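# Hide the key fob from the tray under the carpet

## Task

Lift the key fob out of the tray and slide it beneath the carpet, inside the carpet's present footprint. The carpet must cover the whole fob, with a margin on every side at least as wide as the fob.

## Robot and tools

Robot: two arms in a physics simulation. left_arm carries a left hand and stands on the +y side. right_arm carries a right hand. Their bases are at (+0.043, +0.378, 0) m for left_arm and (-0.038, -0.320, 0) m for right_arm, each turned only very slightly about z. A camera stand sits behind the arms. Cameras are cam_high, cam_low, cam_left_wrist and cam_right_wrist, all 672x504. Loose objects may get nudged now and then.

Scene frame: the origin is at table-top height, midway between the nominal bases. +z is up, +x points out over the table, +y is toward left_arm. Image left and right are not arm names. All reported positions, poses and targets use this frame, in metres. The printed hand positions can be off by a few centimetres.

Hand point: a point fixed to each palm, 0.15 m out from the wrist flange along the fingers and 0.05 m in front of the palm. Its +z runs along the straight fingers and +y out of the palm. On the right hand +x points away from the thumb; on the left hand +x points toward the thumb. Straight fingertips reach 0.06 to 0.07 m past the point, about 0.06 m behind it along -y. A wrist bracket on the little-finger side can strike objects.

Row layout (28 numbers, each in [-1, 1], always all 28 even if one arm moves):
- Numbers 1-6: left_arm dx, dy, dz, rx, ry, rz.
- Numbers 7-14: left hand thumb_turn, thumb_bend, index, middle, ring, little, force_limit, speed.
- Numbers 15-28: the same fourteen values for right_arm and its hand.

Pose numbers are offsets, not poses. They count from that arm's Hand target as it was when the action or move began. They run along the scene axes. 1.0 equals 0.6 m of travel or 180 degrees of turn. rx, ry and rz form one rotation vector about the Hand target's position. Sending all zeros re-asks for the current Hand target. Sending the same offset again moves the arm further. A translation longer than 1.0 is scaled back along its direction. The controller limits each step's orientation to 40 degrees from the measured orientation.

Hand numbers are absolute targets, not offsets:
- Motor values: -1 means open (thumb beside the palm, digits straight); +1 means closed (thumb across in front of the palm, digits curled).
- force_limit: scales linearly from about 0 N at -1 to 10 N at +1. For the two thumb motors the top is 15 N.
- speed: rises from near zero at -1 to full speed at +0.48 and above. At full speed a whole stroke takes 0.49 s.

To leave a hand unchanged, resend the last eight numbers you sent it. If you have sent it none yet, use its hand_measured plus hand_force_limit and hand_speed. For a soft grasp, close with speed -0.94 or lower. A motor starts only when its target changes by 0.002 or more. To squeeze harder, raise force_limit and send a target further closed than hand_measured. With the thumb turned in, the hand grips items about 0.035-0.065 m thick, or handles down to about 0.025 m.

execute_actions(actions, cameras):
- actions is a list of actions. Each action is a table of up to 15 rows, one per 1/30 s step, and lasts 0.5 s. A shorter table repeats its last row.
- Every row in an action counts from that action's starting Hand target.
- An empty list returns camera images. cameras takes names, ["all"] or [].

move(target, speed, blend, blocking, cameras):
- target is one 28-number row or a list of up to 15 rows. Every row is an offset from the same starting Hand targets.
- speed is in m/s, from 0.002 to 4.3, default 0.25. Turning is capped at twice that in rad/s. Give one value, or one per target.
- blend is a corner radius in m; 0 means stop at each target.
- blocking=false returns after about 0.5 s while the motion continues.
- Paths are straight and finish together, within 10 s at most. They do not avoid objects or the other arm. Do not route a hand close to its own base.
- The result adds a move: line with the ending (done, off_target, moving, held, fault) and any limits (paced = clipped, held = steps withheld).

Other tools:
- wait(seconds): 0 to 10; holds the last commands.
- stop(): brakes a running move.
- zoom_image(camera, region=[x0,y0,x1,y1]): region in pixels of the latest image, at most 504x504.
- show_instructions(): shows the reference pages.
- finished_scene(scene=1): ends the scene, and cannot be undone.

Results give, per arm:
- end_effector_position and end_effector_quat_wxyz.
- Hand target, which is the base for your next offsets.
- Joint positions, velocities and torques. Torques include gravity and noise.
- hand_measured, hand_stopped_by (moving, target, force, stalled, fault) and hand_load_n, all in motor order. A lost grip shows as load falling to about 0.
- A MOTOR HOT line when a motor nears overheating.

Arm behaviour: resting 1-3 cm (up to 5) short of the command, usually low, is normal and not a sign of contact. If it stays short, send the gap as a further offset. To stop pressing into something, command back past the current hand point.

Avoid:
- Dropping the fob, or any object falling off or being left off the table. That fails the task.
- Hard hits on fixed or heavy things, which fails the scene.
- Contact or squeezing between the two arms, including one hand closing on the other's fingers.
- Overloading fingers.
- Long stretched holds or pushing into unreachable poses, which heat motors. At 100 °C the arm goes limp for 30-60 s.
- Needless arm stops and fast, jerky motion.

Each tool is called after "Request:" as name(argument=value, ...), one argument or row to a line, values as JSON.

Reference images:

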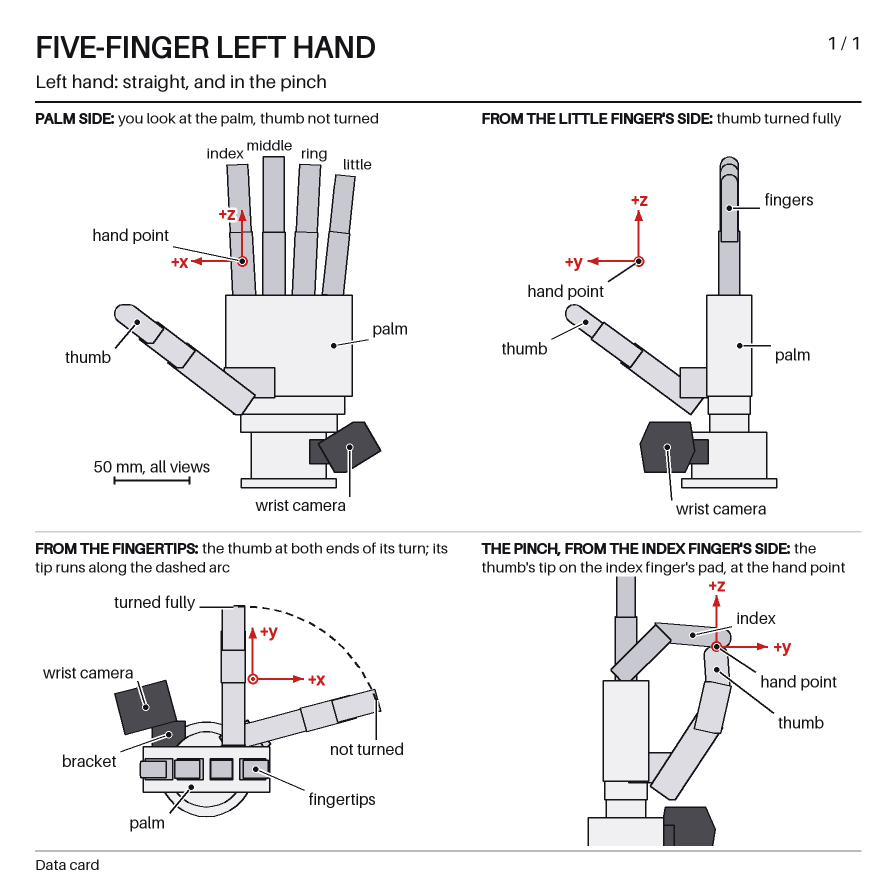

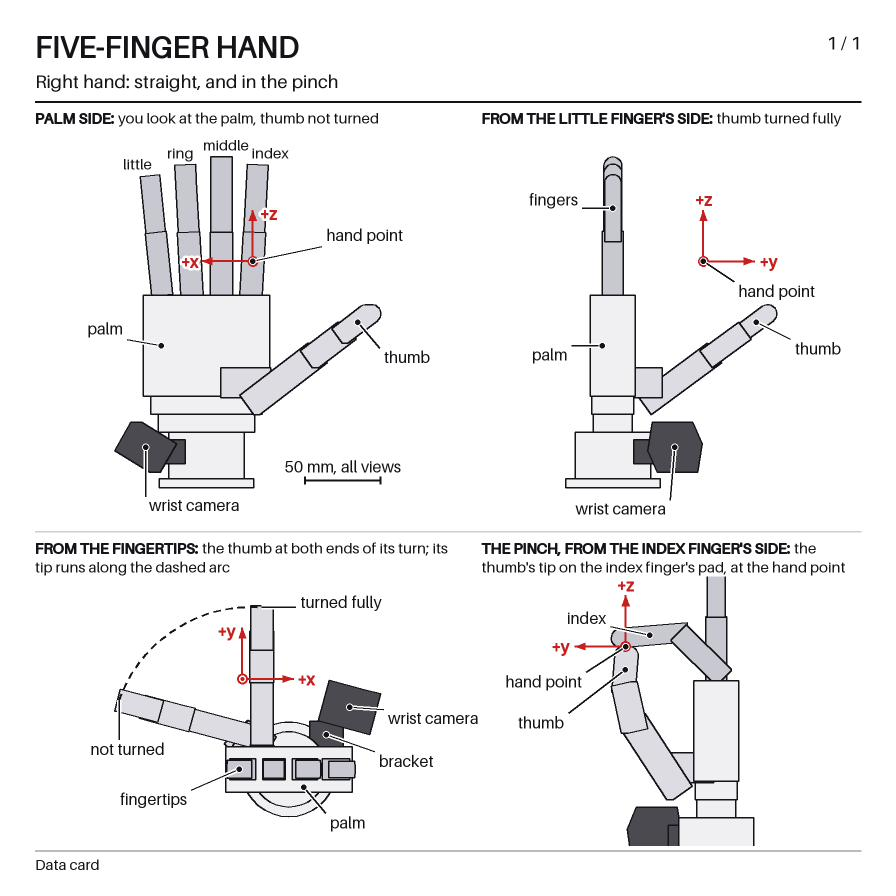

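## Session

Request:
execute_actions(
  actions=[],
)

Scene clock: 0.00 s.
left_arm: end_effector_position=(+0.2308, -0.0680, +0.2903) hand_measured=(-1.000, -1.000, -1.000, -1.000, -1.000, -1.000) hand_load_n=(+0.0, +0.0, +0.0, +0.0, +0.0, +0.5) hand_stopped_by=(target, target, target, target, target, target) hand_force_limit=0.00 hand_speed=-0.80 end_effector_quat_wxyz=(+0.672, +0.051, +0.690, -0.264) | right_arm: end_effector_position=(+0.5662, -0.4097, +0.1757) hand_measured=(-1.000, -1.000, -1.000, -1.000, -1.000, -1.000) hand_load_n=(+0.0, +0.0, +0.0, +0.0, +0.0, +0.0) hand_stopped_by=(target, target, target, target, target, target) hand_force_limit=0.00 hand_speed=-0.80 end_effector_quat_wxyz=(-0.046, -0.198, +0.979, -0.035)
Joint positions: left_arm=[-1.603 1.339 0.809 0.634 -1.144 1.366] | right_arm=[-0.257 2.033 2.058 -1.65 0.102 0.952]
Joint velocities: within noise
Joint torques (N m): no reading
Heat: left arm: hottest shoulder 33 °C; right arm: hottest waist 34 °C.
Hand target: left_arm +0.2306, -0.0747, +0.3100; +0.673, +0.037, +0.683, -0.282 | right_arm +0.5754, -0.4135, +0.1928; -0.024, -0.199, +0.979, -0.048

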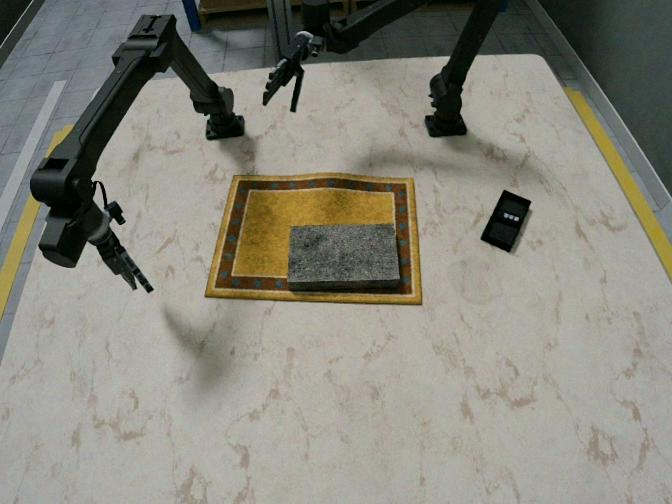

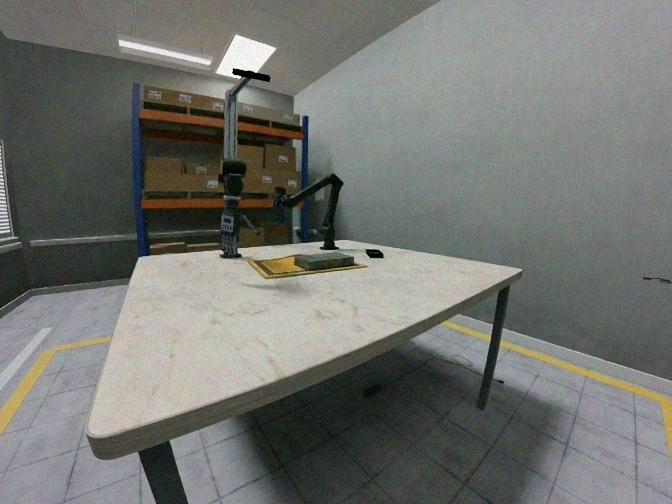

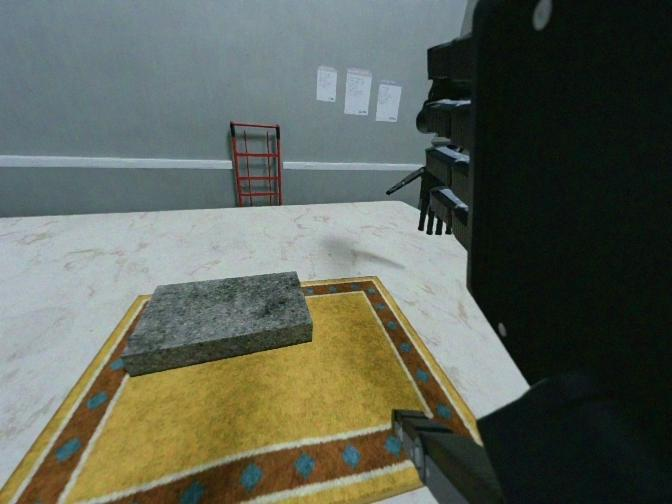

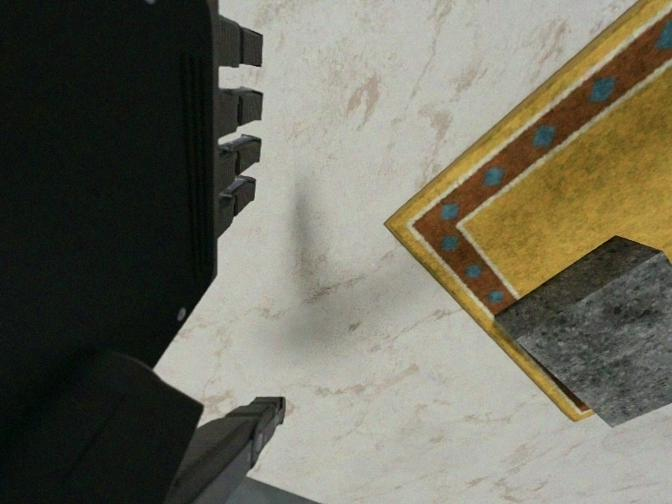

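Request:
zoom_image(
  camera="cam_high",
  region=[190, 160, 440, 320],
)

Request:
zoom_image(
  camera="cam_high",
  region=[460, 170, 560, 270],
)

Request:
zoom_image(
  camera="cam_low",
  region=[230, 230, 400, 290],
)

Scaled by 2.016.

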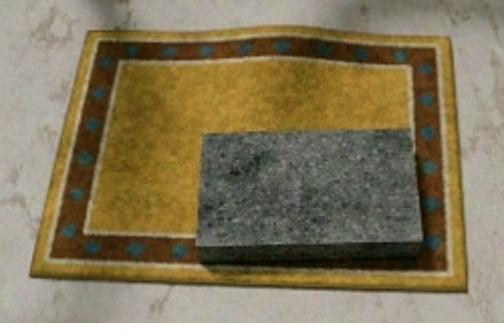

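Scaled by 5.040.

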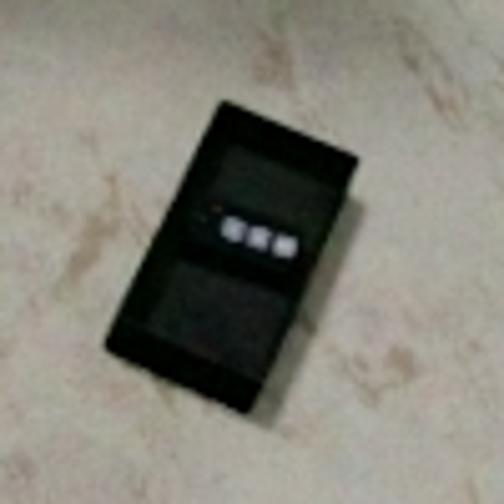

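Scaled by 2.965.

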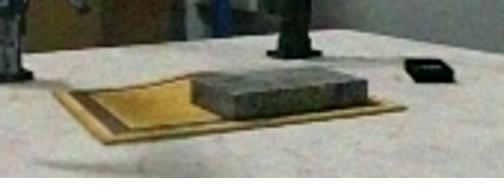

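Request:
zoom_image(
  camera="cam_left_wrist",
  region=[0, 260, 500, 504],
)

Request:
zoom_image(
  camera="cam_high",
  region=[220, 150, 340, 240],
)

Request:
zoom_image(
  camera="cam_high",
  region=[310, 150, 430, 240],
)

Scaled by 1.008.

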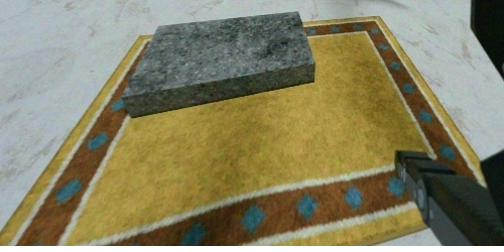

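Scaled by 4.200.

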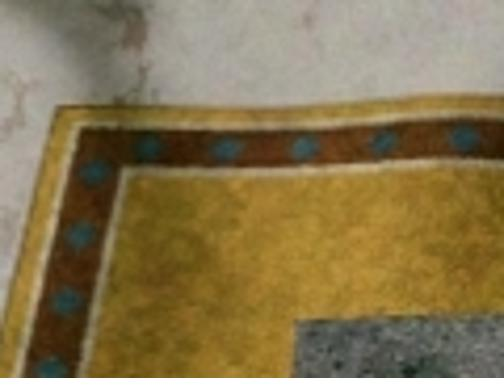

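Scaled by 4.200.

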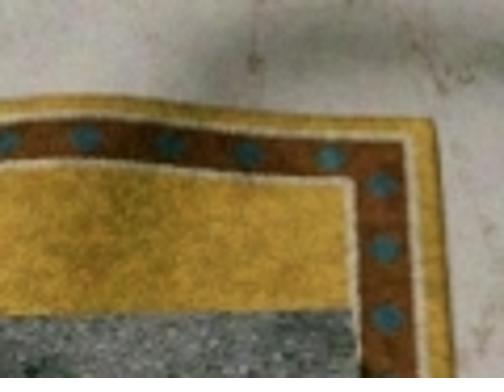

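Request:
move(
  target=[-0.167,0.09,-0.25,0,0,0,-1,-1,-1,-1,-1,-1,0,-0.8,0,0,0,0,0,0,-1,-1,-1,-1,-1,-1,0,-0.8],
  speed=0.3,
  cameras=["cam_left_wrist","cam_high"],
)

Scene clock: 150.30 s.
left_arm: end_effector_position=(+0.1311, -0.0185, +0.1586) hand_measured=(-1.000, -1.000, -1.000, -1.000, -1.000, -1.000) hand_load_n=(+0.0, +0.0, +0.0, +0.0, +0.0, +0.0) hand_stopped_by=(target, target, target, target, target, target) hand_force_limit=0.00 hand_speed=-0.80 end_effector_quat_wxyz=(+0.666, +0.038, +0.691, -0.278) | right_arm: end_effector_position=(+0.5662, -0.4097, +0.1757) hand_measured=(-1.000, -1.000, -1.000, -1.000, -1.000, -1.000) hand_load_n=(+0.0, +0.0, +0.0, +0.0, +0.0, +0.0) hand_stopped_by=(target, target, target, target, target, target) hand_force_limit=0.00 hand_speed=-0.80 end_effector_quat_wxyz=(-0.046, -0.198, +0.979, -0.035)
Joint positions: left_arm=[-1.878 1.6 0.57 1.304 -1.412 1.501] | right_arm=[-0.257 2.033 2.058 -1.65 0.102 0.952]
Joint torques (N m): left_arm=[-0.38 -8.53 5.14 1.55 0.07 0.15] | right_arm=[-0.21 -16.44 10.19 -0.09 0.05 0.04]
Heat: left arm: hottest elbow 43 °C; right arm: hottest elbow 39 °C.
Hand target: left_arm +0.1304, -0.0207, +0.1600; +0.673, +0.037, +0.683, -0.282 | right_arm +0.5754, -0.4135, +0.1928; -0.024, -0.199, +0.979, -0.048
Off the commanded pose: left_arm 0.003 m, 1 deg | right_arm 0.020 m, 3 deg.
move: off_target (right_arm)
camera_calibration:
cam_left_wrist: T_world_to_cam=[[-0.376231, -0.921, 0.101042, 0.0199245], [-0.481321, 0.101098, -0.870695, 0.204855], [0.791695, -0.376216, -0.481333, 0.0808949], [0, 0, 0, 1]] pos_world=[0.0420531, 0.0280739, 0.21529]
Images, in order (width x height): cam_high 672x504, cam_left_wrist 672x504.

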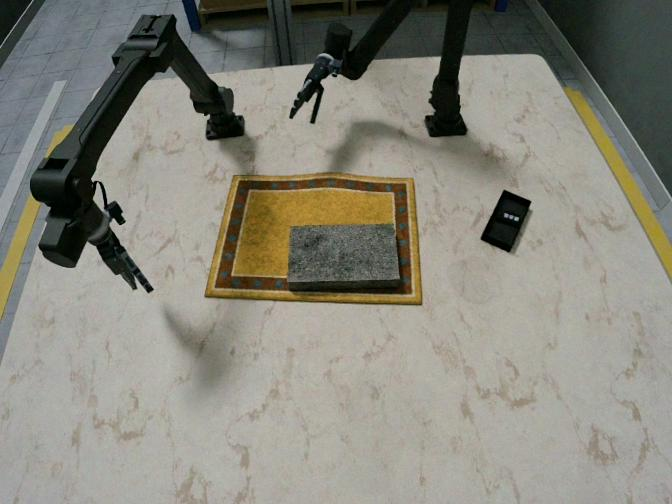

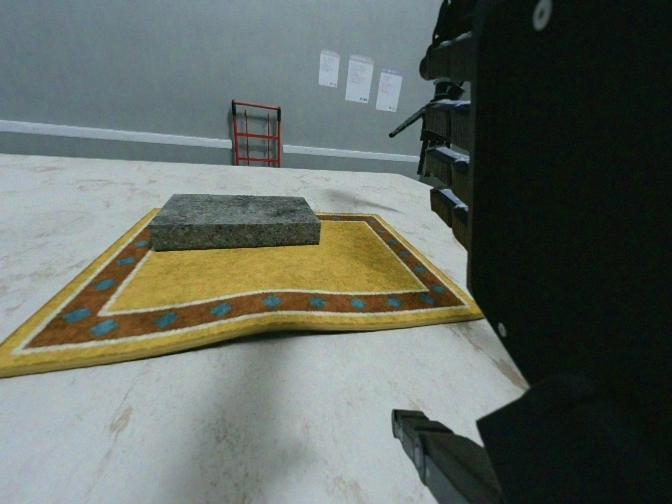

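Request:
zoom_image(
  camera="cam_left_wrist",
  region=[100, 270, 400, 400],
)

Scaled by 1.680.

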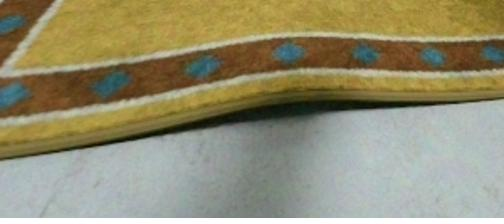

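Request:
move(
  target=[
    [0.35,0.167,0.15,-0.116,0.178,0.03,1,-0.4,-0.3,-0.3,1,1,0,0.3,0,0,0,0,0,0,-1,-1,-1,-1,-1,-1,0,-0.8],
    [0.458,0.808,0.03,-0.2315,0.3557,0.0594,1,-0.4,-0.3,-0.3,1,1,0,0.3,0,0,0,0,0,0,-1,-1,-1,-1,-1,-1,0,-0.8],
  ],
  speed=0.35,
  blend=[0.05,0],
  cameras=["cam_left_wrist","cam_high"],
)

Scene clock: 275.10 s.
left_arm: end_effector_position=(+0.3852, +0.4564, +0.1525) hand_measured=(+1.000, -0.400, -0.300, -0.300, +1.000, +1.000) hand_load_n=(+0.0, +0.0, +0.0, +0.0, +0.0, +0.0) hand_stopped_by=(target, target, target, target, target, target) hand_force_limit=0.00 hand_speed=0.30 end_effector_quat_wxyz=(+0.185, -0.430, +0.783, -0.410) | right_arm: end_effector_position=(+0.5662, -0.4097, +0.1757) hand_measured=(-1.000, -1.000, -1.000, -1.000, -1.000, -1.000) hand_load_n=(+0.0, +0.0, +0.0, +0.0, +0.0, +0.0) hand_stopped_by=(target, target, target, target, target, target) hand_force_limit=0.00 hand_speed=-0.80 end_effector_quat_wxyz=(-0.046, -0.198, +0.979, -0.035)
Joint positions: left_arm=[0.587 1.152 0.828 -0.836 0.863 0.971] | right_arm=[-0.257 2.033 2.058 -1.65 0.102 0.952]
Joint torques (N m): left_arm=[-0.15 -4.66 14.48 0.12 0.72 0.14] | right_arm=[-0.15 -16.44 10.19 -0.09 0.05 0.04]
Heat: left arm: hottest elbow 39 °C; right arm: hottest elbow 41 °C.
Hand target: left_arm +0.4052, +0.4641, +0.1780; +0.210, -0.402, +0.790, -0.412 | right_arm +0.5754, -0.4135, +0.1928; -0.024, -0.199, +0.979, -0.048
Off the commanded pose: left_arm 0.033 m, 4 deg | right_arm 0.020 m, 3 deg.
move: off_target (left_arm, right_arm)
camera_calibration:
cam_left_wrist: T_world_to_cam=[[0.414275, -0.515045, 0.750403, -0.0352222], [-0.891864, -0.394171, 0.221829, 0.491307], [0.181535, -0.761155, -0.622646, 0.487721], [0, 0, 0, 1]] pos_world=[0.364233, 0.546749, 0.221122]
Images, in order (width x height): cam_high 672x504, cam_left_wrist 672x504.

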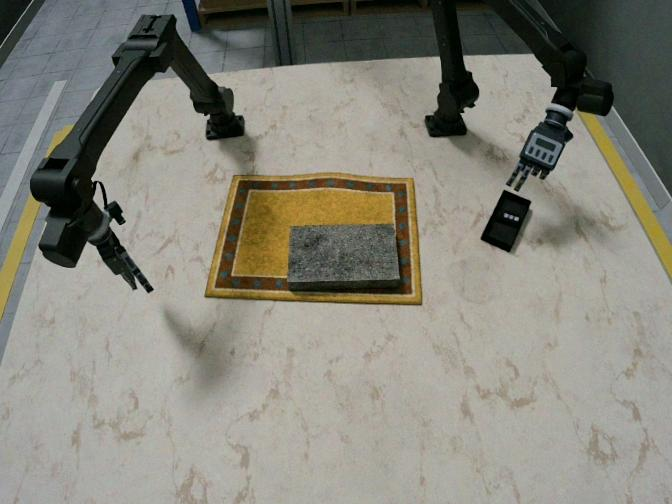

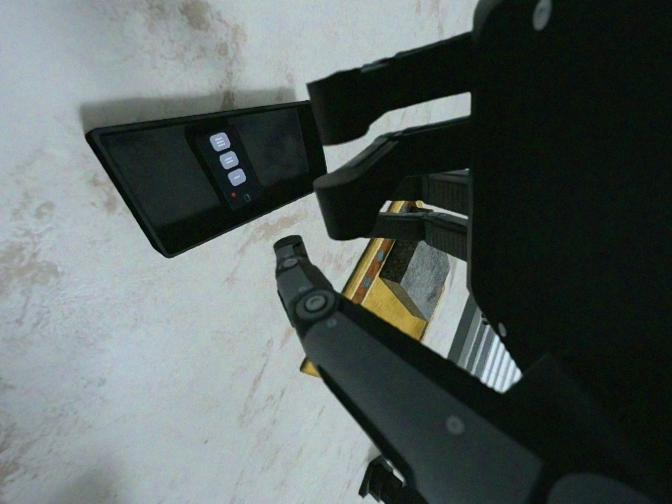

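Request:
zoom_image(
  camera="cam_left_wrist",
  region=[70, 80, 350, 270],
)

Request:
zoom_image(
  camera="cam_high",
  region=[470, 90, 610, 260],
)

Scaled by 1.800.

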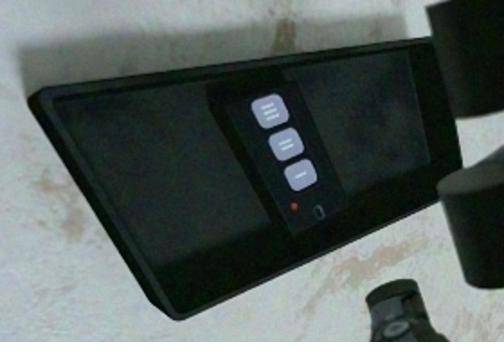

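Scaled by 2.965.

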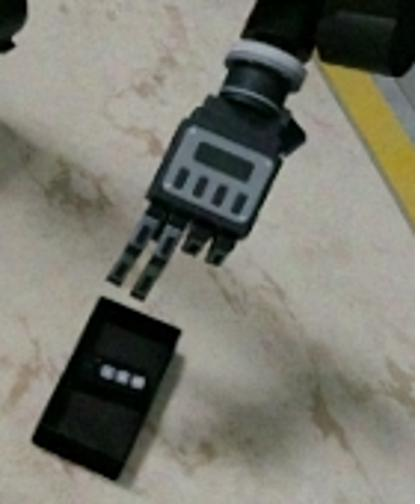

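Request:
move(
  target=[0.0675,0.0012,-0.1467,-0.0181,-0.0272,0.0279,1,-0.55,-0.45,-0.45,1,1,0,0.3,0,0,0,0,0,0,-1,-1,-1,-1,-1,-1,0,-0.8],
  speed=0.2,
  cameras=["cam_left_wrist","cam_high"],
)

Scene clock: 375.90 s.
left_arm: end_effector_position=(+0.4397, +0.4681, +0.0863) hand_measured=(+1.000, -0.550, -0.450, -0.450, +1.000, +1.000) hand_load_n=(+0.0, +0.0, +0.0, +0.0, +0.0, +0.0) hand_stopped_by=(target, target, target, target, target, target) hand_force_limit=0.00 hand_speed=0.30 end_effector_quat_wxyz=(+0.242, -0.434, +0.750, -0.437) | right_arm: end_effector_position=(+0.5662, -0.4097, +0.1757) hand_measured=(-1.000, -1.000, -1.000, -1.000, -1.000, -1.000) hand_load_n=(+0.0, +0.0, +0.0, +0.0, +0.0, +0.0) hand_stopped_by=(target, target, target, target, target, target) hand_force_limit=0.00 hand_speed=-0.80 end_effector_quat_wxyz=(-0.046, -0.198, +0.979, -0.035)
Joint positions: left_arm=[0.563 1.318 0.704 -0.303 0.889 0.774] | right_arm=[-0.257 2.033 2.058 -1.65 0.102 0.952]
Joint torques (N m): left_arm=[0.26 -7.77 7.61 1.78 0.31 -0.24] | right_arm=[-0.15 -16.44 10.19 -0.1 0.05 0.04]
Heat: left arm: hottest elbow 60 °C; right arm: hottest elbow 42 °C.
Hand target: left_arm +0.4457, +0.4648, +0.0900; +0.250, -0.424, +0.750, -0.441 | right_arm +0.5754, -0.4135, +0.1928; -0.024, -0.199, +0.979, -0.048
Off the commanded pose: left_arm 0.008 m, 1 deg | right_arm 0.020 m, 3 deg.
move: off_target (right_arm)
camera_calibration:
cam_left_wrist: T_world_to_cam=[[0.35357, -0.469945, 0.808789, -0.00164057], [-0.882678, -0.453819, 0.122181, 0.591669], [0.309626, -0.7571, -0.575267, 0.383111], [0, 0, 0, 1]] pos_world=[0.404212, 0.557793, 0.149427]
Images, in order (width x height): cam_high 672x504, cam_left_wrist 672x504.

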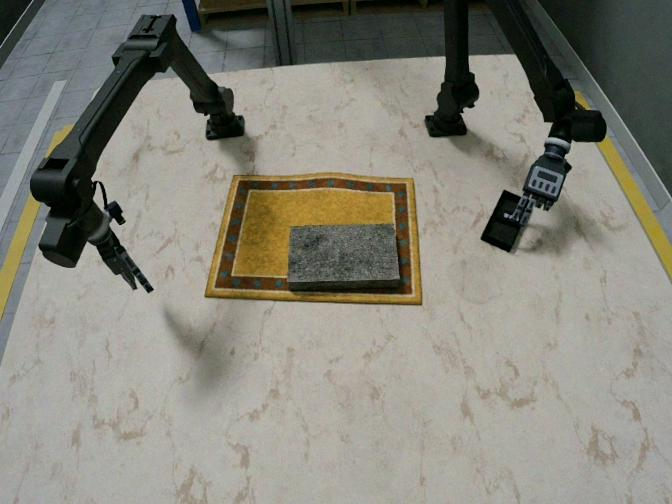

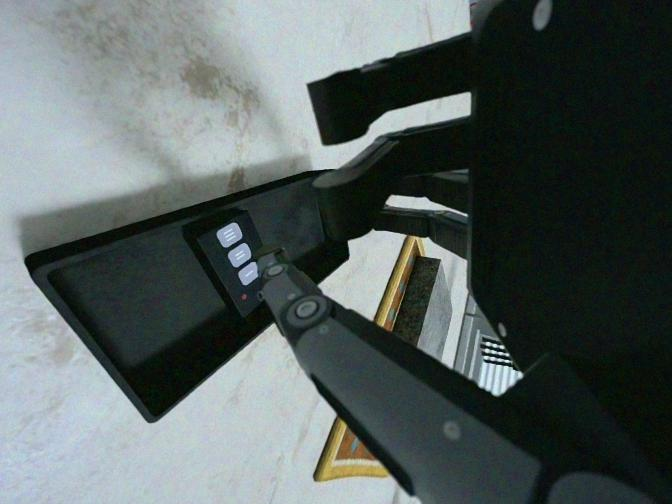

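Request:
move(
  target=[-0.0255,-0.0153,-0.0688,0,0,0,1,-0.55,-0.45,-0.45,1,1,0,0.3,0,0,0,0,0,0,-1,-1,-1,-1,-1,-1,0,-0.8],
  speed=0.12,
  cameras=["cam_left_wrist"],
)

Scene clock: 408.33 s.
left_arm: end_effector_position=(+0.4232, +0.4575, +0.0455) hand_measured=(+1.000, -0.550, -0.450, -0.450, +1.000, +1.000) hand_load_n=(+0.0, +0.0, -0.5, +0.0, +0.0, +0.0) hand_stopped_by=(target, target, target, target, target, target) hand_force_limit=0.00 hand_speed=0.30 end_effector_quat_wxyz=(+0.243, -0.434, +0.750, -0.437) | right_arm: end_effector_position=(+0.5662, -0.4097, +0.1757) hand_measured=(-1.000, -1.000, -1.000, -1.000, -1.000, -1.000) hand_load_n=(+0.0, +0.0, +0.0, +0.0, +0.0, +0.0) hand_stopped_by=(target, target, target, target, target, target) hand_force_limit=0.00 hand_speed=-0.80 end_effector_quat_wxyz=(-0.046, -0.198, +0.979, -0.035)
Joint positions: left_arm=[0.563 1.355 0.599 -0.161 0.889 0.774] | right_arm=[-0.257 2.033 2.058 -1.65 0.102 0.952]
Joint torques (N m): left_arm=[-0.15 -6.36 7.21 1.81 0.31 -0.22] | right_arm=[-0.15 -16.44 10.19 -0.09 0.05 0.05]
Heat: left arm: hottest elbow 52 °C; right arm: hottest elbow 43 °C.
Hand target: left_arm +0.4304, +0.4556, +0.0487; +0.250, -0.424, +0.750, -0.441 | right_arm +0.5754, -0.4135, +0.1928; -0.024, -0.199, +0.979, -0.048
Off the commanded pose: left_arm 0.008 m, 1 deg | right_arm 0.020 m, 3 deg.
move: off_target (right_arm)
camera_calibration:
cam_left_wrist: T_world_to_cam=[[0.352538, -0.470555, 0.808885, 0.0328883], [-0.882818, -0.453947, 0.120683, 0.577464], [0.310403, -0.756643, -0.575448, 0.356281], [0, 0, 0, 1]] pos_world=[0.387611, 0.547192, 0.108728]
Images, in order (width x height): cam_left_wrist 672x504.

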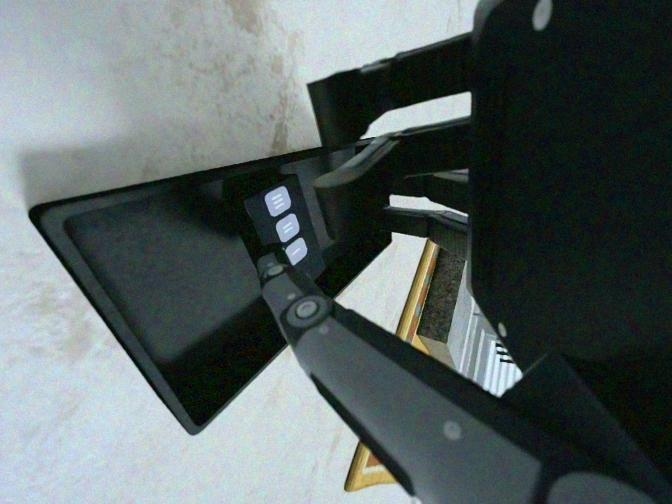

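Request:
move(
  target=[
    [-0.0173,0.0058,0.0,0,0,0,1,-0.55,-0.45,-0.45,1,1,0,0.3,0,0,0,0,0,0,-1,-1,-1,-1,-1,-1,0,-0.8],
    [-0.0173,0.0058,-0.02,0,0,0,1,-0.55,-0.45,-0.45,1,1,0,0.3,0,0,0,0,0,0,-1,-1,-1,-1,-1,-1,0,-0.8],
  ],
  speed=0.1,
  cameras=["cam_left_wrist"],
)

Request:
zoom_image(
  camera="cam_left_wrist",
  region=[200, 130, 450, 330],
)

Scene clock: 438.97 s.
left_arm: end_effector_position=(+0.4152, +0.4511, +0.0348) hand_measured=(+1.000, -0.550, -0.450, -0.450, +1.000, +1.000) hand_load_n=(+0.0, +0.0, +0.0, +0.0, +0.0, +0.0) hand_stopped_by=(target, target, target, target, target, target) hand_force_limit=0.00 hand_speed=0.30 end_effector_quat_wxyz=(+0.233, -0.436, +0.749, -0.441) | right_arm: end_effector_position=(+0.5662, -0.4097, +0.1757) hand_measured=(-1.000, -1.000, -1.000, -1.000, -1.000, -1.000) hand_load_n=(+0.0, +0.0, +0.0, +0.0, +0.0, +0.0) hand_stopped_by=(target, target, target, target, target, target) hand_force_limit=0.00 hand_speed=-0.80 end_effector_quat_wxyz=(-0.046, -0.198, +0.979, -0.035)
Joint positions: left_arm=[0.563 1.367 0.575 -0.145 0.896 0.775] | right_arm=[-0.257 2.033 2.058 -1.65 0.102 0.952]
Joint torques (N m): left_arm=[0.67 -6.59 6.83 1.8 0.63 0.14] | right_arm=[-0.21 -16.5 10.19 -0.09 0.05 0.04]
Heat: left arm: hottest elbow 47 °C; right arm: hottest elbow 43 °C.
Hand target: left_arm +0.4200, +0.4591, +0.0367; +0.250, -0.424, +0.750, -0.441 | right_arm +0.5754, -0.4135, +0.1928; -0.024, -0.199, +0.979, -0.048
Off the commanded pose: left_arm 0.010 m, 2 deg | right_arm 0.020 m, 3 deg.
move: off_target (right_arm)
camera_calibration:
cam_left_wrist: T_world_to_cam=[[0.361414, -0.459858, 0.811117, 0.0328503], [-0.883412, -0.44716, 0.140112, 0.565382], [0.298267, -0.767188, -0.567854, 0.357262], [0, 0, 0, 1]] pos_world=[0.381033, 0.54201, 0.0970108]
Images, in order (width x height): cam_left_wrist 672x504.

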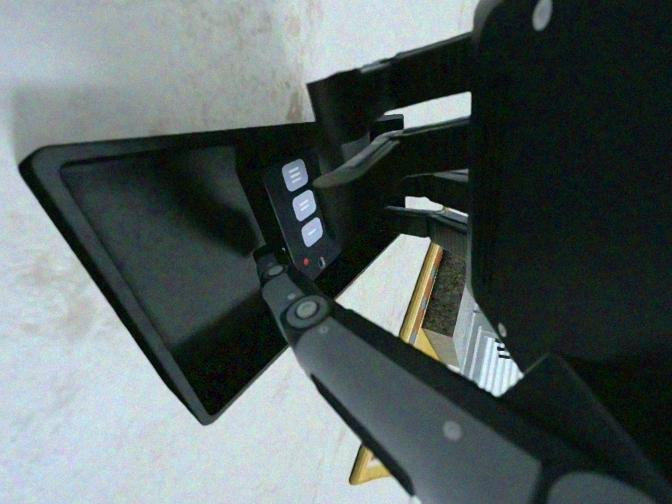

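Scaled by 2.016.

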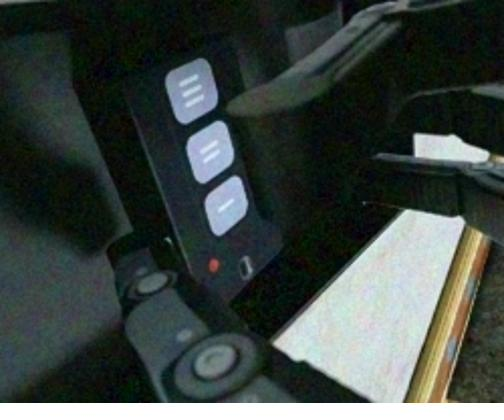

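Request:
move(
  target=[-0.004,0.016,0.0,0,0,0,1,-0.55,-0.45,-0.45,1,1,0,0.3,0,0,0,0,0,0,-1,-1,-1,-1,-1,-1,0,-0.8],
  speed=0.1,
  cameras=["cam_left_wrist"],
)

Scene clock: 454.90 s.
left_arm: end_effector_position=(+0.4120, +0.4648, +0.0327) hand_measured=(+1.000, -0.550, -0.450, -0.450, +1.000, +1.000) hand_load_n=(+0.0, +0.0, +0.0, +0.0, +0.0, +0.0) hand_stopped_by=(target, target, target, target, target, target) hand_force_limit=0.00 hand_speed=0.30 end_effector_quat_wxyz=(+0.244, -0.436, +0.747, -0.439) | right_arm: end_effector_position=(+0.5662, -0.4097, +0.1757) hand_measured=(-1.000, -1.000, -1.000, -1.000, -1.000, -1.000) hand_load_n=(+0.0, -0.5, +0.0, +0.0, +0.0, +0.0) hand_stopped_by=(target, target, target, target, target, target) hand_force_limit=0.00 hand_speed=-0.80 end_effector_quat_wxyz=(-0.046, -0.198, +0.979, -0.035)
Joint positions: left_arm=[0.603 1.376 0.575 -0.145 0.913 0.81] | right_arm=[-0.257 2.033 2.058 -1.65 0.102 0.952]
Joint torques (N m): left_arm=[0.79 -6.3 8.2 0.42 0.68 0.15] | right_arm=[-0.15 -16.44 10.22 -0.1 0.05 0.04]
Heat: left arm: hottest elbow 46 °C; right arm: hottest elbow 43 °C.
Hand target: left_arm +0.4176, +0.4687, +0.0367; +0.250, -0.424, +0.750, -0.441 | right_arm +0.5754, -0.4135, +0.1928; -0.024, -0.199, +0.979, -0.048
Off the commanded pose: left_arm 0.008 m, 2 deg | right_arm 0.020 m, 3 deg.
move: off_target (right_arm)
camera_calibration:
cam_left_wrist: T_world_to_cam=[[0.354246, -0.463314, 0.812311, 0.0465593], [-0.879906, -0.45928, 0.121767, 0.57375], [0.316661, -0.757893, -0.570371, 0.355745], [0, 0, 0, 1]] pos_world=[0.375702, 0.5547, 0.0952224]
Images, in order (width x height): cam_left_wrist 672x504.

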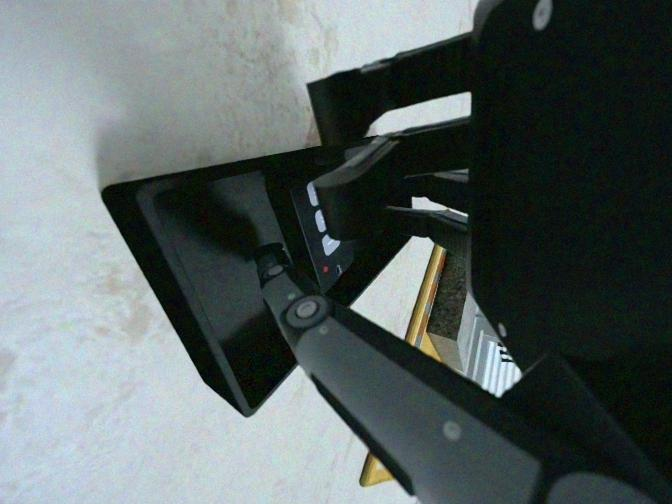

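Request:
move(
  target=[0.0,0.003,-0.0133,0,0,0,1,-0.55,-0.45,-0.45,1,1,0,0.3,0,0,0,0,0,0,-1,-1,-1,-1,-1,-1,0,-0.8],
  speed=0.06,
  cameras=["cam_left_wrist"],
)

Scene clock: 468.10 s.
left_arm: end_effector_position=(+0.4101, +0.4634, +0.0247) hand_measured=(+1.000, -0.550, -0.450, -0.450, +1.000, +1.000) hand_load_n=(+0.0, +0.0, +0.0, +0.0, +0.0, +0.5) hand_stopped_by=(target, target, target, target, target, target) hand_force_limit=0.00 hand_speed=0.30 end_effector_quat_wxyz=(+0.234, -0.439, +0.747, -0.440) | right_arm: end_effector_position=(+0.5662, -0.4097, +0.1757) hand_measured=(-1.000, -1.000, -1.000, -1.000, -1.000, -1.000) hand_load_n=(+0.0, +0.0, +0.0, +0.0, +0.0, +0.0) hand_stopped_by=(target, target, target, target, target, target) hand_force_limit=0.00 hand_speed=-0.80 end_effector_quat_wxyz=(-0.046, -0.198, +0.979, -0.035)
Joint positions: left_arm=[0.603 1.401 0.575 -0.145 0.916 0.818] | right_arm=[-0.257 2.033 2.058 -1.65 0.102 0.952]
Joint torques (N m): left_arm=[0.85 -7.12 7.41 1.22 0.65 0.09] | right_arm=[-0.15 -16.44 10.18 -0.09 0.05 0.04]
Heat: left arm: hottest elbow 45 °C; right arm: hottest elbow 43 °C.
Hand target: left_arm +0.4176, +0.4705, +0.0287; +0.250, -0.424, +0.750, -0.441 | right_arm +0.5754, -0.4135, +0.1928; -0.024, -0.199, +0.979, -0.048
Off the commanded pose: left_arm 0.011 m, 2 deg | right_arm 0.020 m, 3 deg.
move: off_target (left_arm, right_arm)
camera_calibration:
cam_left_wrist: T_world_to_cam=[[0.364041, -0.456748, 0.811699, 0.0458651], [-0.88044, -0.453035, 0.139945, 0.569276], [0.303809, -0.765598, -0.567062, 0.359407], [0, 0, 0, 1]] pos_world=[0.375326, 0.554012, 0.0869101]
Images, in order (width x height): cam_left_wrist 672x504.

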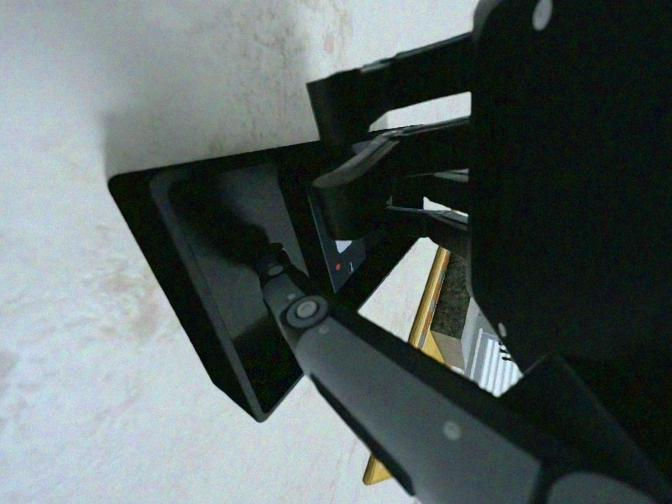

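Request:
move(
  target=[0.0,0.0,0.0,0,0,0,1,-0.55,0.15,0.15,1,1,-0.6,-0.75,0,0,0,0,0,0,-1,-1,-1,-1,-1,-1,0,-0.8],
  speed=0.06,
  cameras=["cam_left_wrist"],
)

Scene clock: 483.70 s.
left_arm: end_effector_position=(+0.4105, +0.4612, +0.0251) hand_measured=(+1.000, -0.552, +0.006, -0.014, +1.000, +1.000) hand_load_n=(-3.5, +6.5, +8.5, +2.5, +0.0, +0.0) hand_stopped_by=(target, target, force, force, target, target) hand_force_limit=-0.60 hand_speed=-0.75 end_effector_quat_wxyz=(+0.233, -0.436, +0.748, -0.442) | right_arm: end_effector_position=(+0.5662, -0.4097, +0.1757) hand_measured=(-1.000, -1.000, -1.000, -1.000, -1.000, -1.000) hand_load_n=(+0.0, +0.0, +0.0, +0.0, +0.0, +0.0) hand_stopped_by=(target, target, target, target, target, target) hand_force_limit=0.00 hand_speed=-0.80 end_effector_quat_wxyz=(-0.046, -0.198, +0.979, -0.035)
Joint positions: left_arm=[0.598 1.401 0.575 -0.145 0.919 0.818] | right_arm=[-0.257 2.033 2.058 -1.65 0.102 0.952]
Joint torques (N m): left_arm=[0.85 -7.06 7.62 1.21 0.53 0.13] | right_arm=[-0.15 -16.5 10.19 -0.09 0.05 0.04]
Heat: left arm: hottest elbow 44 °C; right arm: hottest elbow 43 °C.
Hand target: left_arm +0.4176, +0.4705, +0.0287; +0.250, -0.424, +0.750, -0.441 | right_arm +0.5754, -0.4135, +0.1928; -0.024, -0.199, +0.979, -0.048
Off the commanded pose: left_arm 0.012 m, 2 deg | right_arm 0.020 m, 3 deg.
move: off_target (left_arm, right_arm)
camera_calibration:
cam_left_wrist: T_world_to_cam=[[0.359929, -0.457397, 0.813166, 0.0464129], [-0.883513, -0.447134, 0.139557, 0.567175], [0.299761, -0.768673, -0.565053, 0.360857], [0, 0, 0, 1]] pos_world=[0.37623, 0.552214, 0.0870082]
Images, in order (width x height): cam_left_wrist 672x504.

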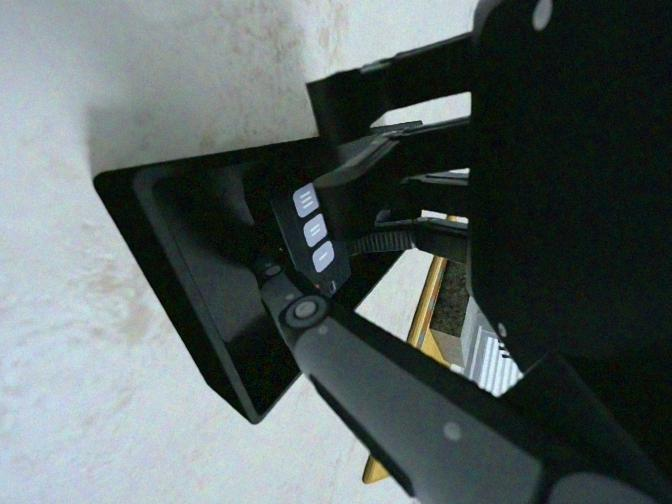

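Request:
move(
  target=[0.0,0.0,0.15,0,0,0,1,-0.55,0.15,0.15,1,1,-0.6,-0.75,0,0,0,0,0,0,-1,-1,-1,-1,-1,-1,0,-0.8],
  speed=0.12,
  cameras=["cam_left_wrist","cam_high"],
)

Request:
zoom_image(
  camera="cam_left_wrist",
  region=[100, 100, 450, 400],
)

Scene clock: 498.27 s.
left_arm: end_effector_position=(+0.3976, +0.4527, +0.0888) hand_measured=(+1.000, -0.552, +0.006, -0.014, +1.000, +1.000) hand_load_n=(-3.5, +7.0, +7.5, +2.5, +0.0, +0.0) hand_stopped_by=(target, target, force, force, target, target) hand_force_limit=-0.60 hand_speed=-0.75 end_effector_quat_wxyz=(+0.215, -0.444, +0.749, -0.442) | right_arm: end_effector_position=(+0.5662, -0.4097, +0.1757) hand_measured=(-1.000, -1.000, -1.000, -1.000, -1.000, -1.000) hand_load_n=(+0.0, +0.0, +0.0, +0.0, +0.0, +0.0) hand_stopped_by=(target, target, target, target, target, target) hand_force_limit=0.00 hand_speed=-0.80 end_effector_quat_wxyz=(-0.046, -0.198, +0.979, -0.035)
Joint positions: left_arm=[0.598 1.226 0.648 -0.441 0.919 0.829] | right_arm=[-0.257 2.033 2.058 -1.65 0.102 0.952]
Joint torques (N m): left_arm=[0.56 -7.47 13.26 0.44 0.54 0.12] | right_arm=[-0.21 -16.44 10.19 -0.09 0.05 0.05]
Heat: left arm: hottest elbow 44 °C; right arm: hottest elbow 44 °C.
Hand target: left_arm +0.4176, +0.4705, +0.1187; +0.250, -0.424, +0.750, -0.441 | right_arm +0.5754, -0.4135, +0.1928; -0.024, -0.199, +0.979, -0.048
Off the commanded pose: left_arm 0.040 m, 5 deg | right_arm 0.020 m, 3 deg.
move: off_target (left_arm, right_arm)
camera_calibration:
cam_left_wrist: T_world_to_cam=[[0.385122, -0.443716, 0.809196, -0.0204683], [-0.880521, -0.439226, 0.178222, 0.534852], [0.27634, -0.781151, -0.559857, 0.408752], [0, 0, 0, 1]] pos_world=[0.365877, 0.545136, 0.150083]
Images, in order (width x height): cam_high 672x504, cam_left_wrist 672x504.

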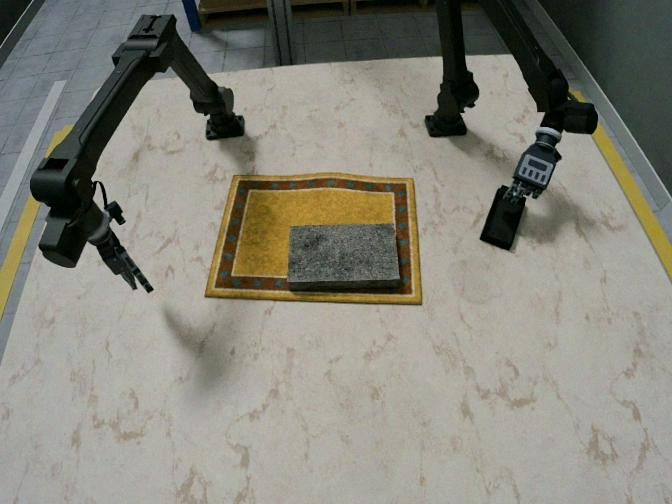

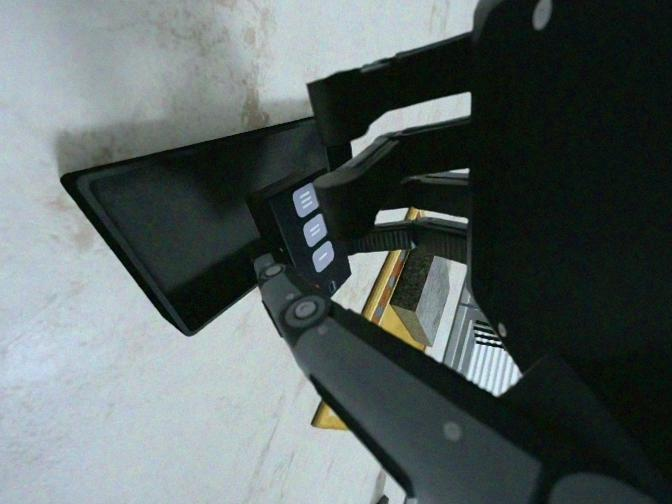

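Scaled by 1.440.

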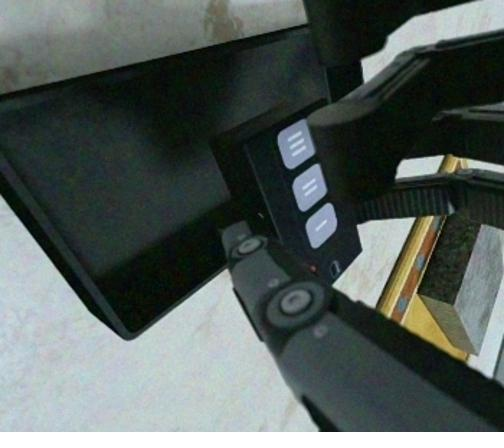

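Request:
move(
  target=[
    [0.03,-0.1,0.12,0,0,0.01,1,-0.55,0.15,0.15,1,1,-0.6,-0.75,0,0,0,0,0,0,-1,-1,-1,-1,-1,-1,0,-0.8],
    [0.004,-0.451,0.12,0,0,0.03,1,-0.55,0.15,0.15,1,1,-0.6,-0.75,0,0,0,0,0,0,-1,-1,-1,-1,-1,-1,0,-0.8],
    [-0.4043,-0.7758,0.0,0,0,0.0611,1,-0.55,0.15,0.15,1,1,-0.6,-0.75,0,0,0,0,0,0,-1,-1,-1,-1,-1,-1,0,-0.8],
  ],
  speed=0.25,
  blend=[0.05,0.06,0],
  cameras=["cam_left_wrist","cam_high"],
)

Scene clock: 583.60 s.
left_arm: end_effector_position=(+0.1729, +0.0306, +0.0904) hand_measured=(+1.000, -0.552, +0.006, -0.014, +1.000, +1.000) hand_load_n=(-3.5, +7.0, +8.0, +2.0, +0.0, +0.0) hand_stopped_by=(target, target, force, force, target, target) hand_force_limit=-0.60 hand_speed=-0.75 end_effector_quat_wxyz=(+0.301, -0.483, +0.723, -0.391) | right_arm: end_effector_position=(+0.5662, -0.4097, +0.1757) hand_measured=(-1.000, -1.000, -1.000, -1.000, -1.000, -1.000) hand_load_n=(+0.0, +0.0, +0.0, +0.0, +0.0, +0.0) hand_stopped_by=(target, target, target, target, target, target) hand_force_limit=0.00 hand_speed=-0.80 end_effector_quat_wxyz=(-0.046, -0.198, +0.979, -0.035)
Joint positions: left_arm=[-1.54 1.1 0.573 -0.504 -0.931 -0.863] | right_arm=[-0.257 2.033 2.058 -1.65 0.102 0.952]
Joint torques (N m): left_arm=[0.15 -3.66 13.94 0.27 -0.97 -0.2] | right_arm=[-0.21 -16.5 10.21 -0.1 0.05 0.05]
Heat: left arm: hottest elbow 58 °C; right arm: hottest elbow 44 °C.
Hand target: left_arm +0.1751, +0.0050, +0.1187; +0.291, -0.494, +0.706, -0.415 | right_arm +0.5754, -0.4135, +0.1928; -0.024, -0.199, +0.979, -0.048
Off the commanded pose: left_arm 0.038 m, 4 deg | right_arm 0.020 m, 3 deg.
move: off_target (left_arm, right_arm); blend cut to 0.0476 m at target 1
camera_calibration:
cam_left_wrist: T_world_to_cam=[[0.418858, -0.461529, 0.782016, -0.125316], [-0.793472, -0.604788, 0.0680608, 0.151238], [0.441542, -0.649016, -0.619531, 0.11475], [0, 0, 0, 1]] pos_world=[0.121826, 0.108104, 0.158797]
Images, in order (width x height): cam_high 672x504, cam_left_wrist 672x504.

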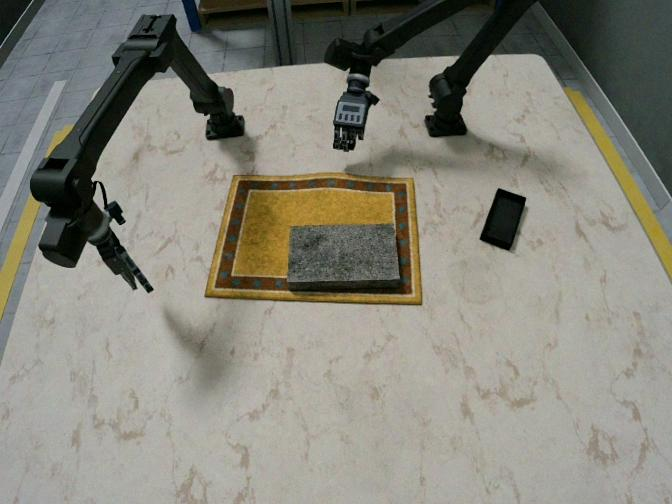

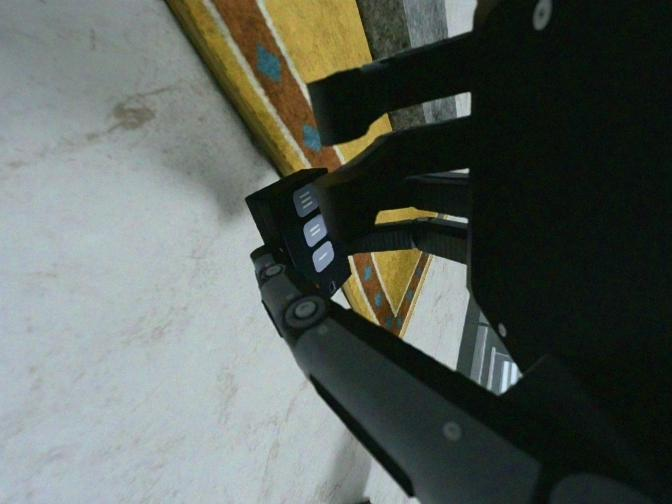

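Request:
move(
  target=[-0.0085,-0.0033,-0.1228,0,0,0,1,-0.55,0.15,0.15,1,1,-0.6,-0.75,0,0,0,0,0,0,-1,-1,-1,-1,-1,-1,0,-0.8],
  speed=0.12,
  cameras=["cam_left_wrist","cam_high","cam_low"],
)

Request:
zoom_image(
  camera="cam_high",
  region=[290, 70, 420, 220],
)

Scene clock: 609.37 s.
left_arm: end_effector_position=(+0.1726, +0.0127, +0.0391) hand_measured=(+1.000, -0.552, +0.006, -0.014, +1.000, +1.000) hand_load_n=(-3.5, +7.0, +8.0, +2.0, +0.0, +0.0) hand_stopped_by=(target, target, force, force, target, target) hand_force_limit=-0.60 hand_speed=-0.75 end_effector_quat_wxyz=(+0.297, -0.492, +0.715, -0.399) | right_arm: end_effector_position=(+0.5662, -0.4097, +0.1757) hand_measured=(-1.000, -1.000, -1.000, -1.000, -1.000, -1.000) hand_load_n=(+0.0, +0.0, +0.0, +0.0, +0.0, +0.0) hand_stopped_by=(target, target, target, target, target, target) hand_force_limit=0.00 hand_speed=-0.80 end_effector_quat_wxyz=(-0.046, -0.198, +0.979, -0.035)
Joint positions: left_arm=[-1.547 1.272 0.527 -0.283 -0.94 -0.891] | right_arm=[-0.257 2.033 2.058 -1.65 0.102 0.952]
Joint torques (N m): left_arm=[-0.26 -5.77 7.25 1.61 -1.01 -0.19] | right_arm=[-0.15 -16.44 10.18 -0.1 0.05 0.04]
Heat: left arm: hottest elbow 54 °C; right arm: hottest elbow 45 °C.
Hand target: left_arm +0.1700, +0.0031, +0.0450; +0.291, -0.494, +0.706, -0.415 | right_arm +0.5754, -0.4135, +0.1928; -0.024, -0.199, +0.979, -0.048
Off the commanded pose: left_arm 0.012 m, 2 deg | right_arm 0.020 m, 3 deg.
move: off_target (left_arm, right_arm)
camera_calibration:
cam_left_wrist: T_world_to_cam=[[0.424246, -0.436267, 0.793528, -0.0950205], [-0.785795, -0.61287, 0.0831673, 0.141843], [0.450046, -0.658833, -0.602824, 0.0694543], [0, 0, 0, 1]] pos_world=[0.120514, 0.0912358, 0.105473]
Images, in order (width x height): cam_high 672x504, cam_low 672x504, cam_left_wrist 672x504.

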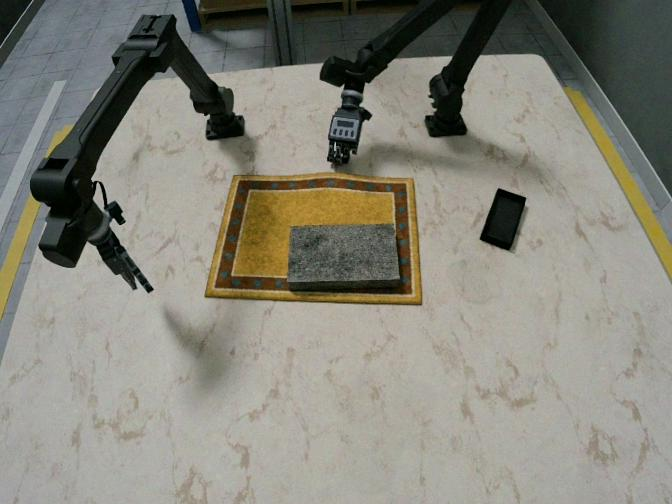

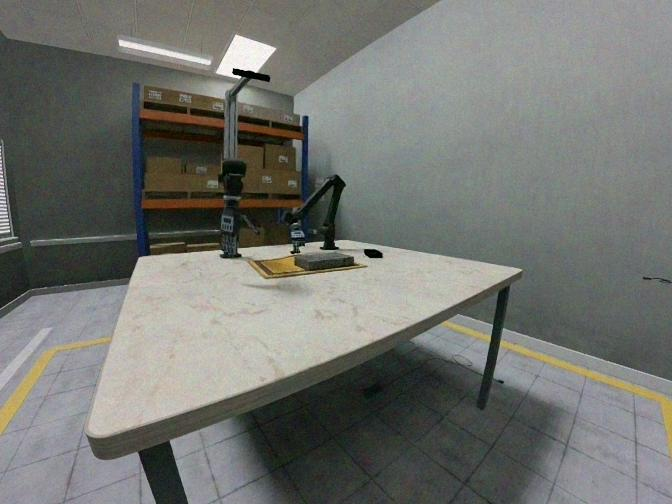

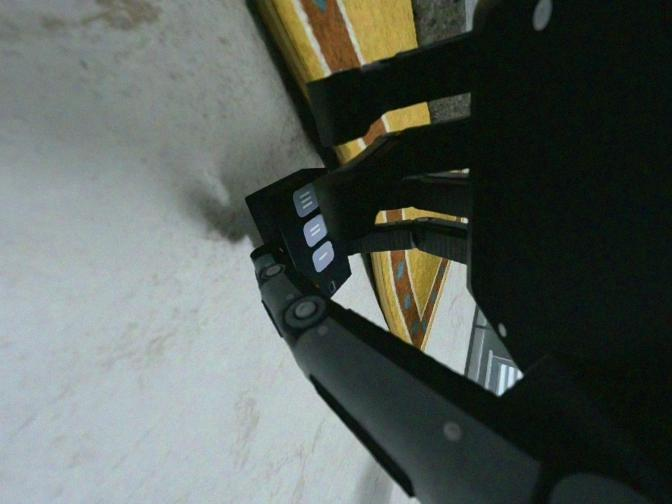

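Scaled by 3.360.

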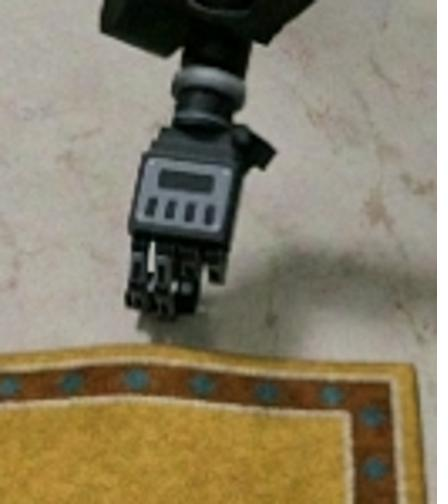

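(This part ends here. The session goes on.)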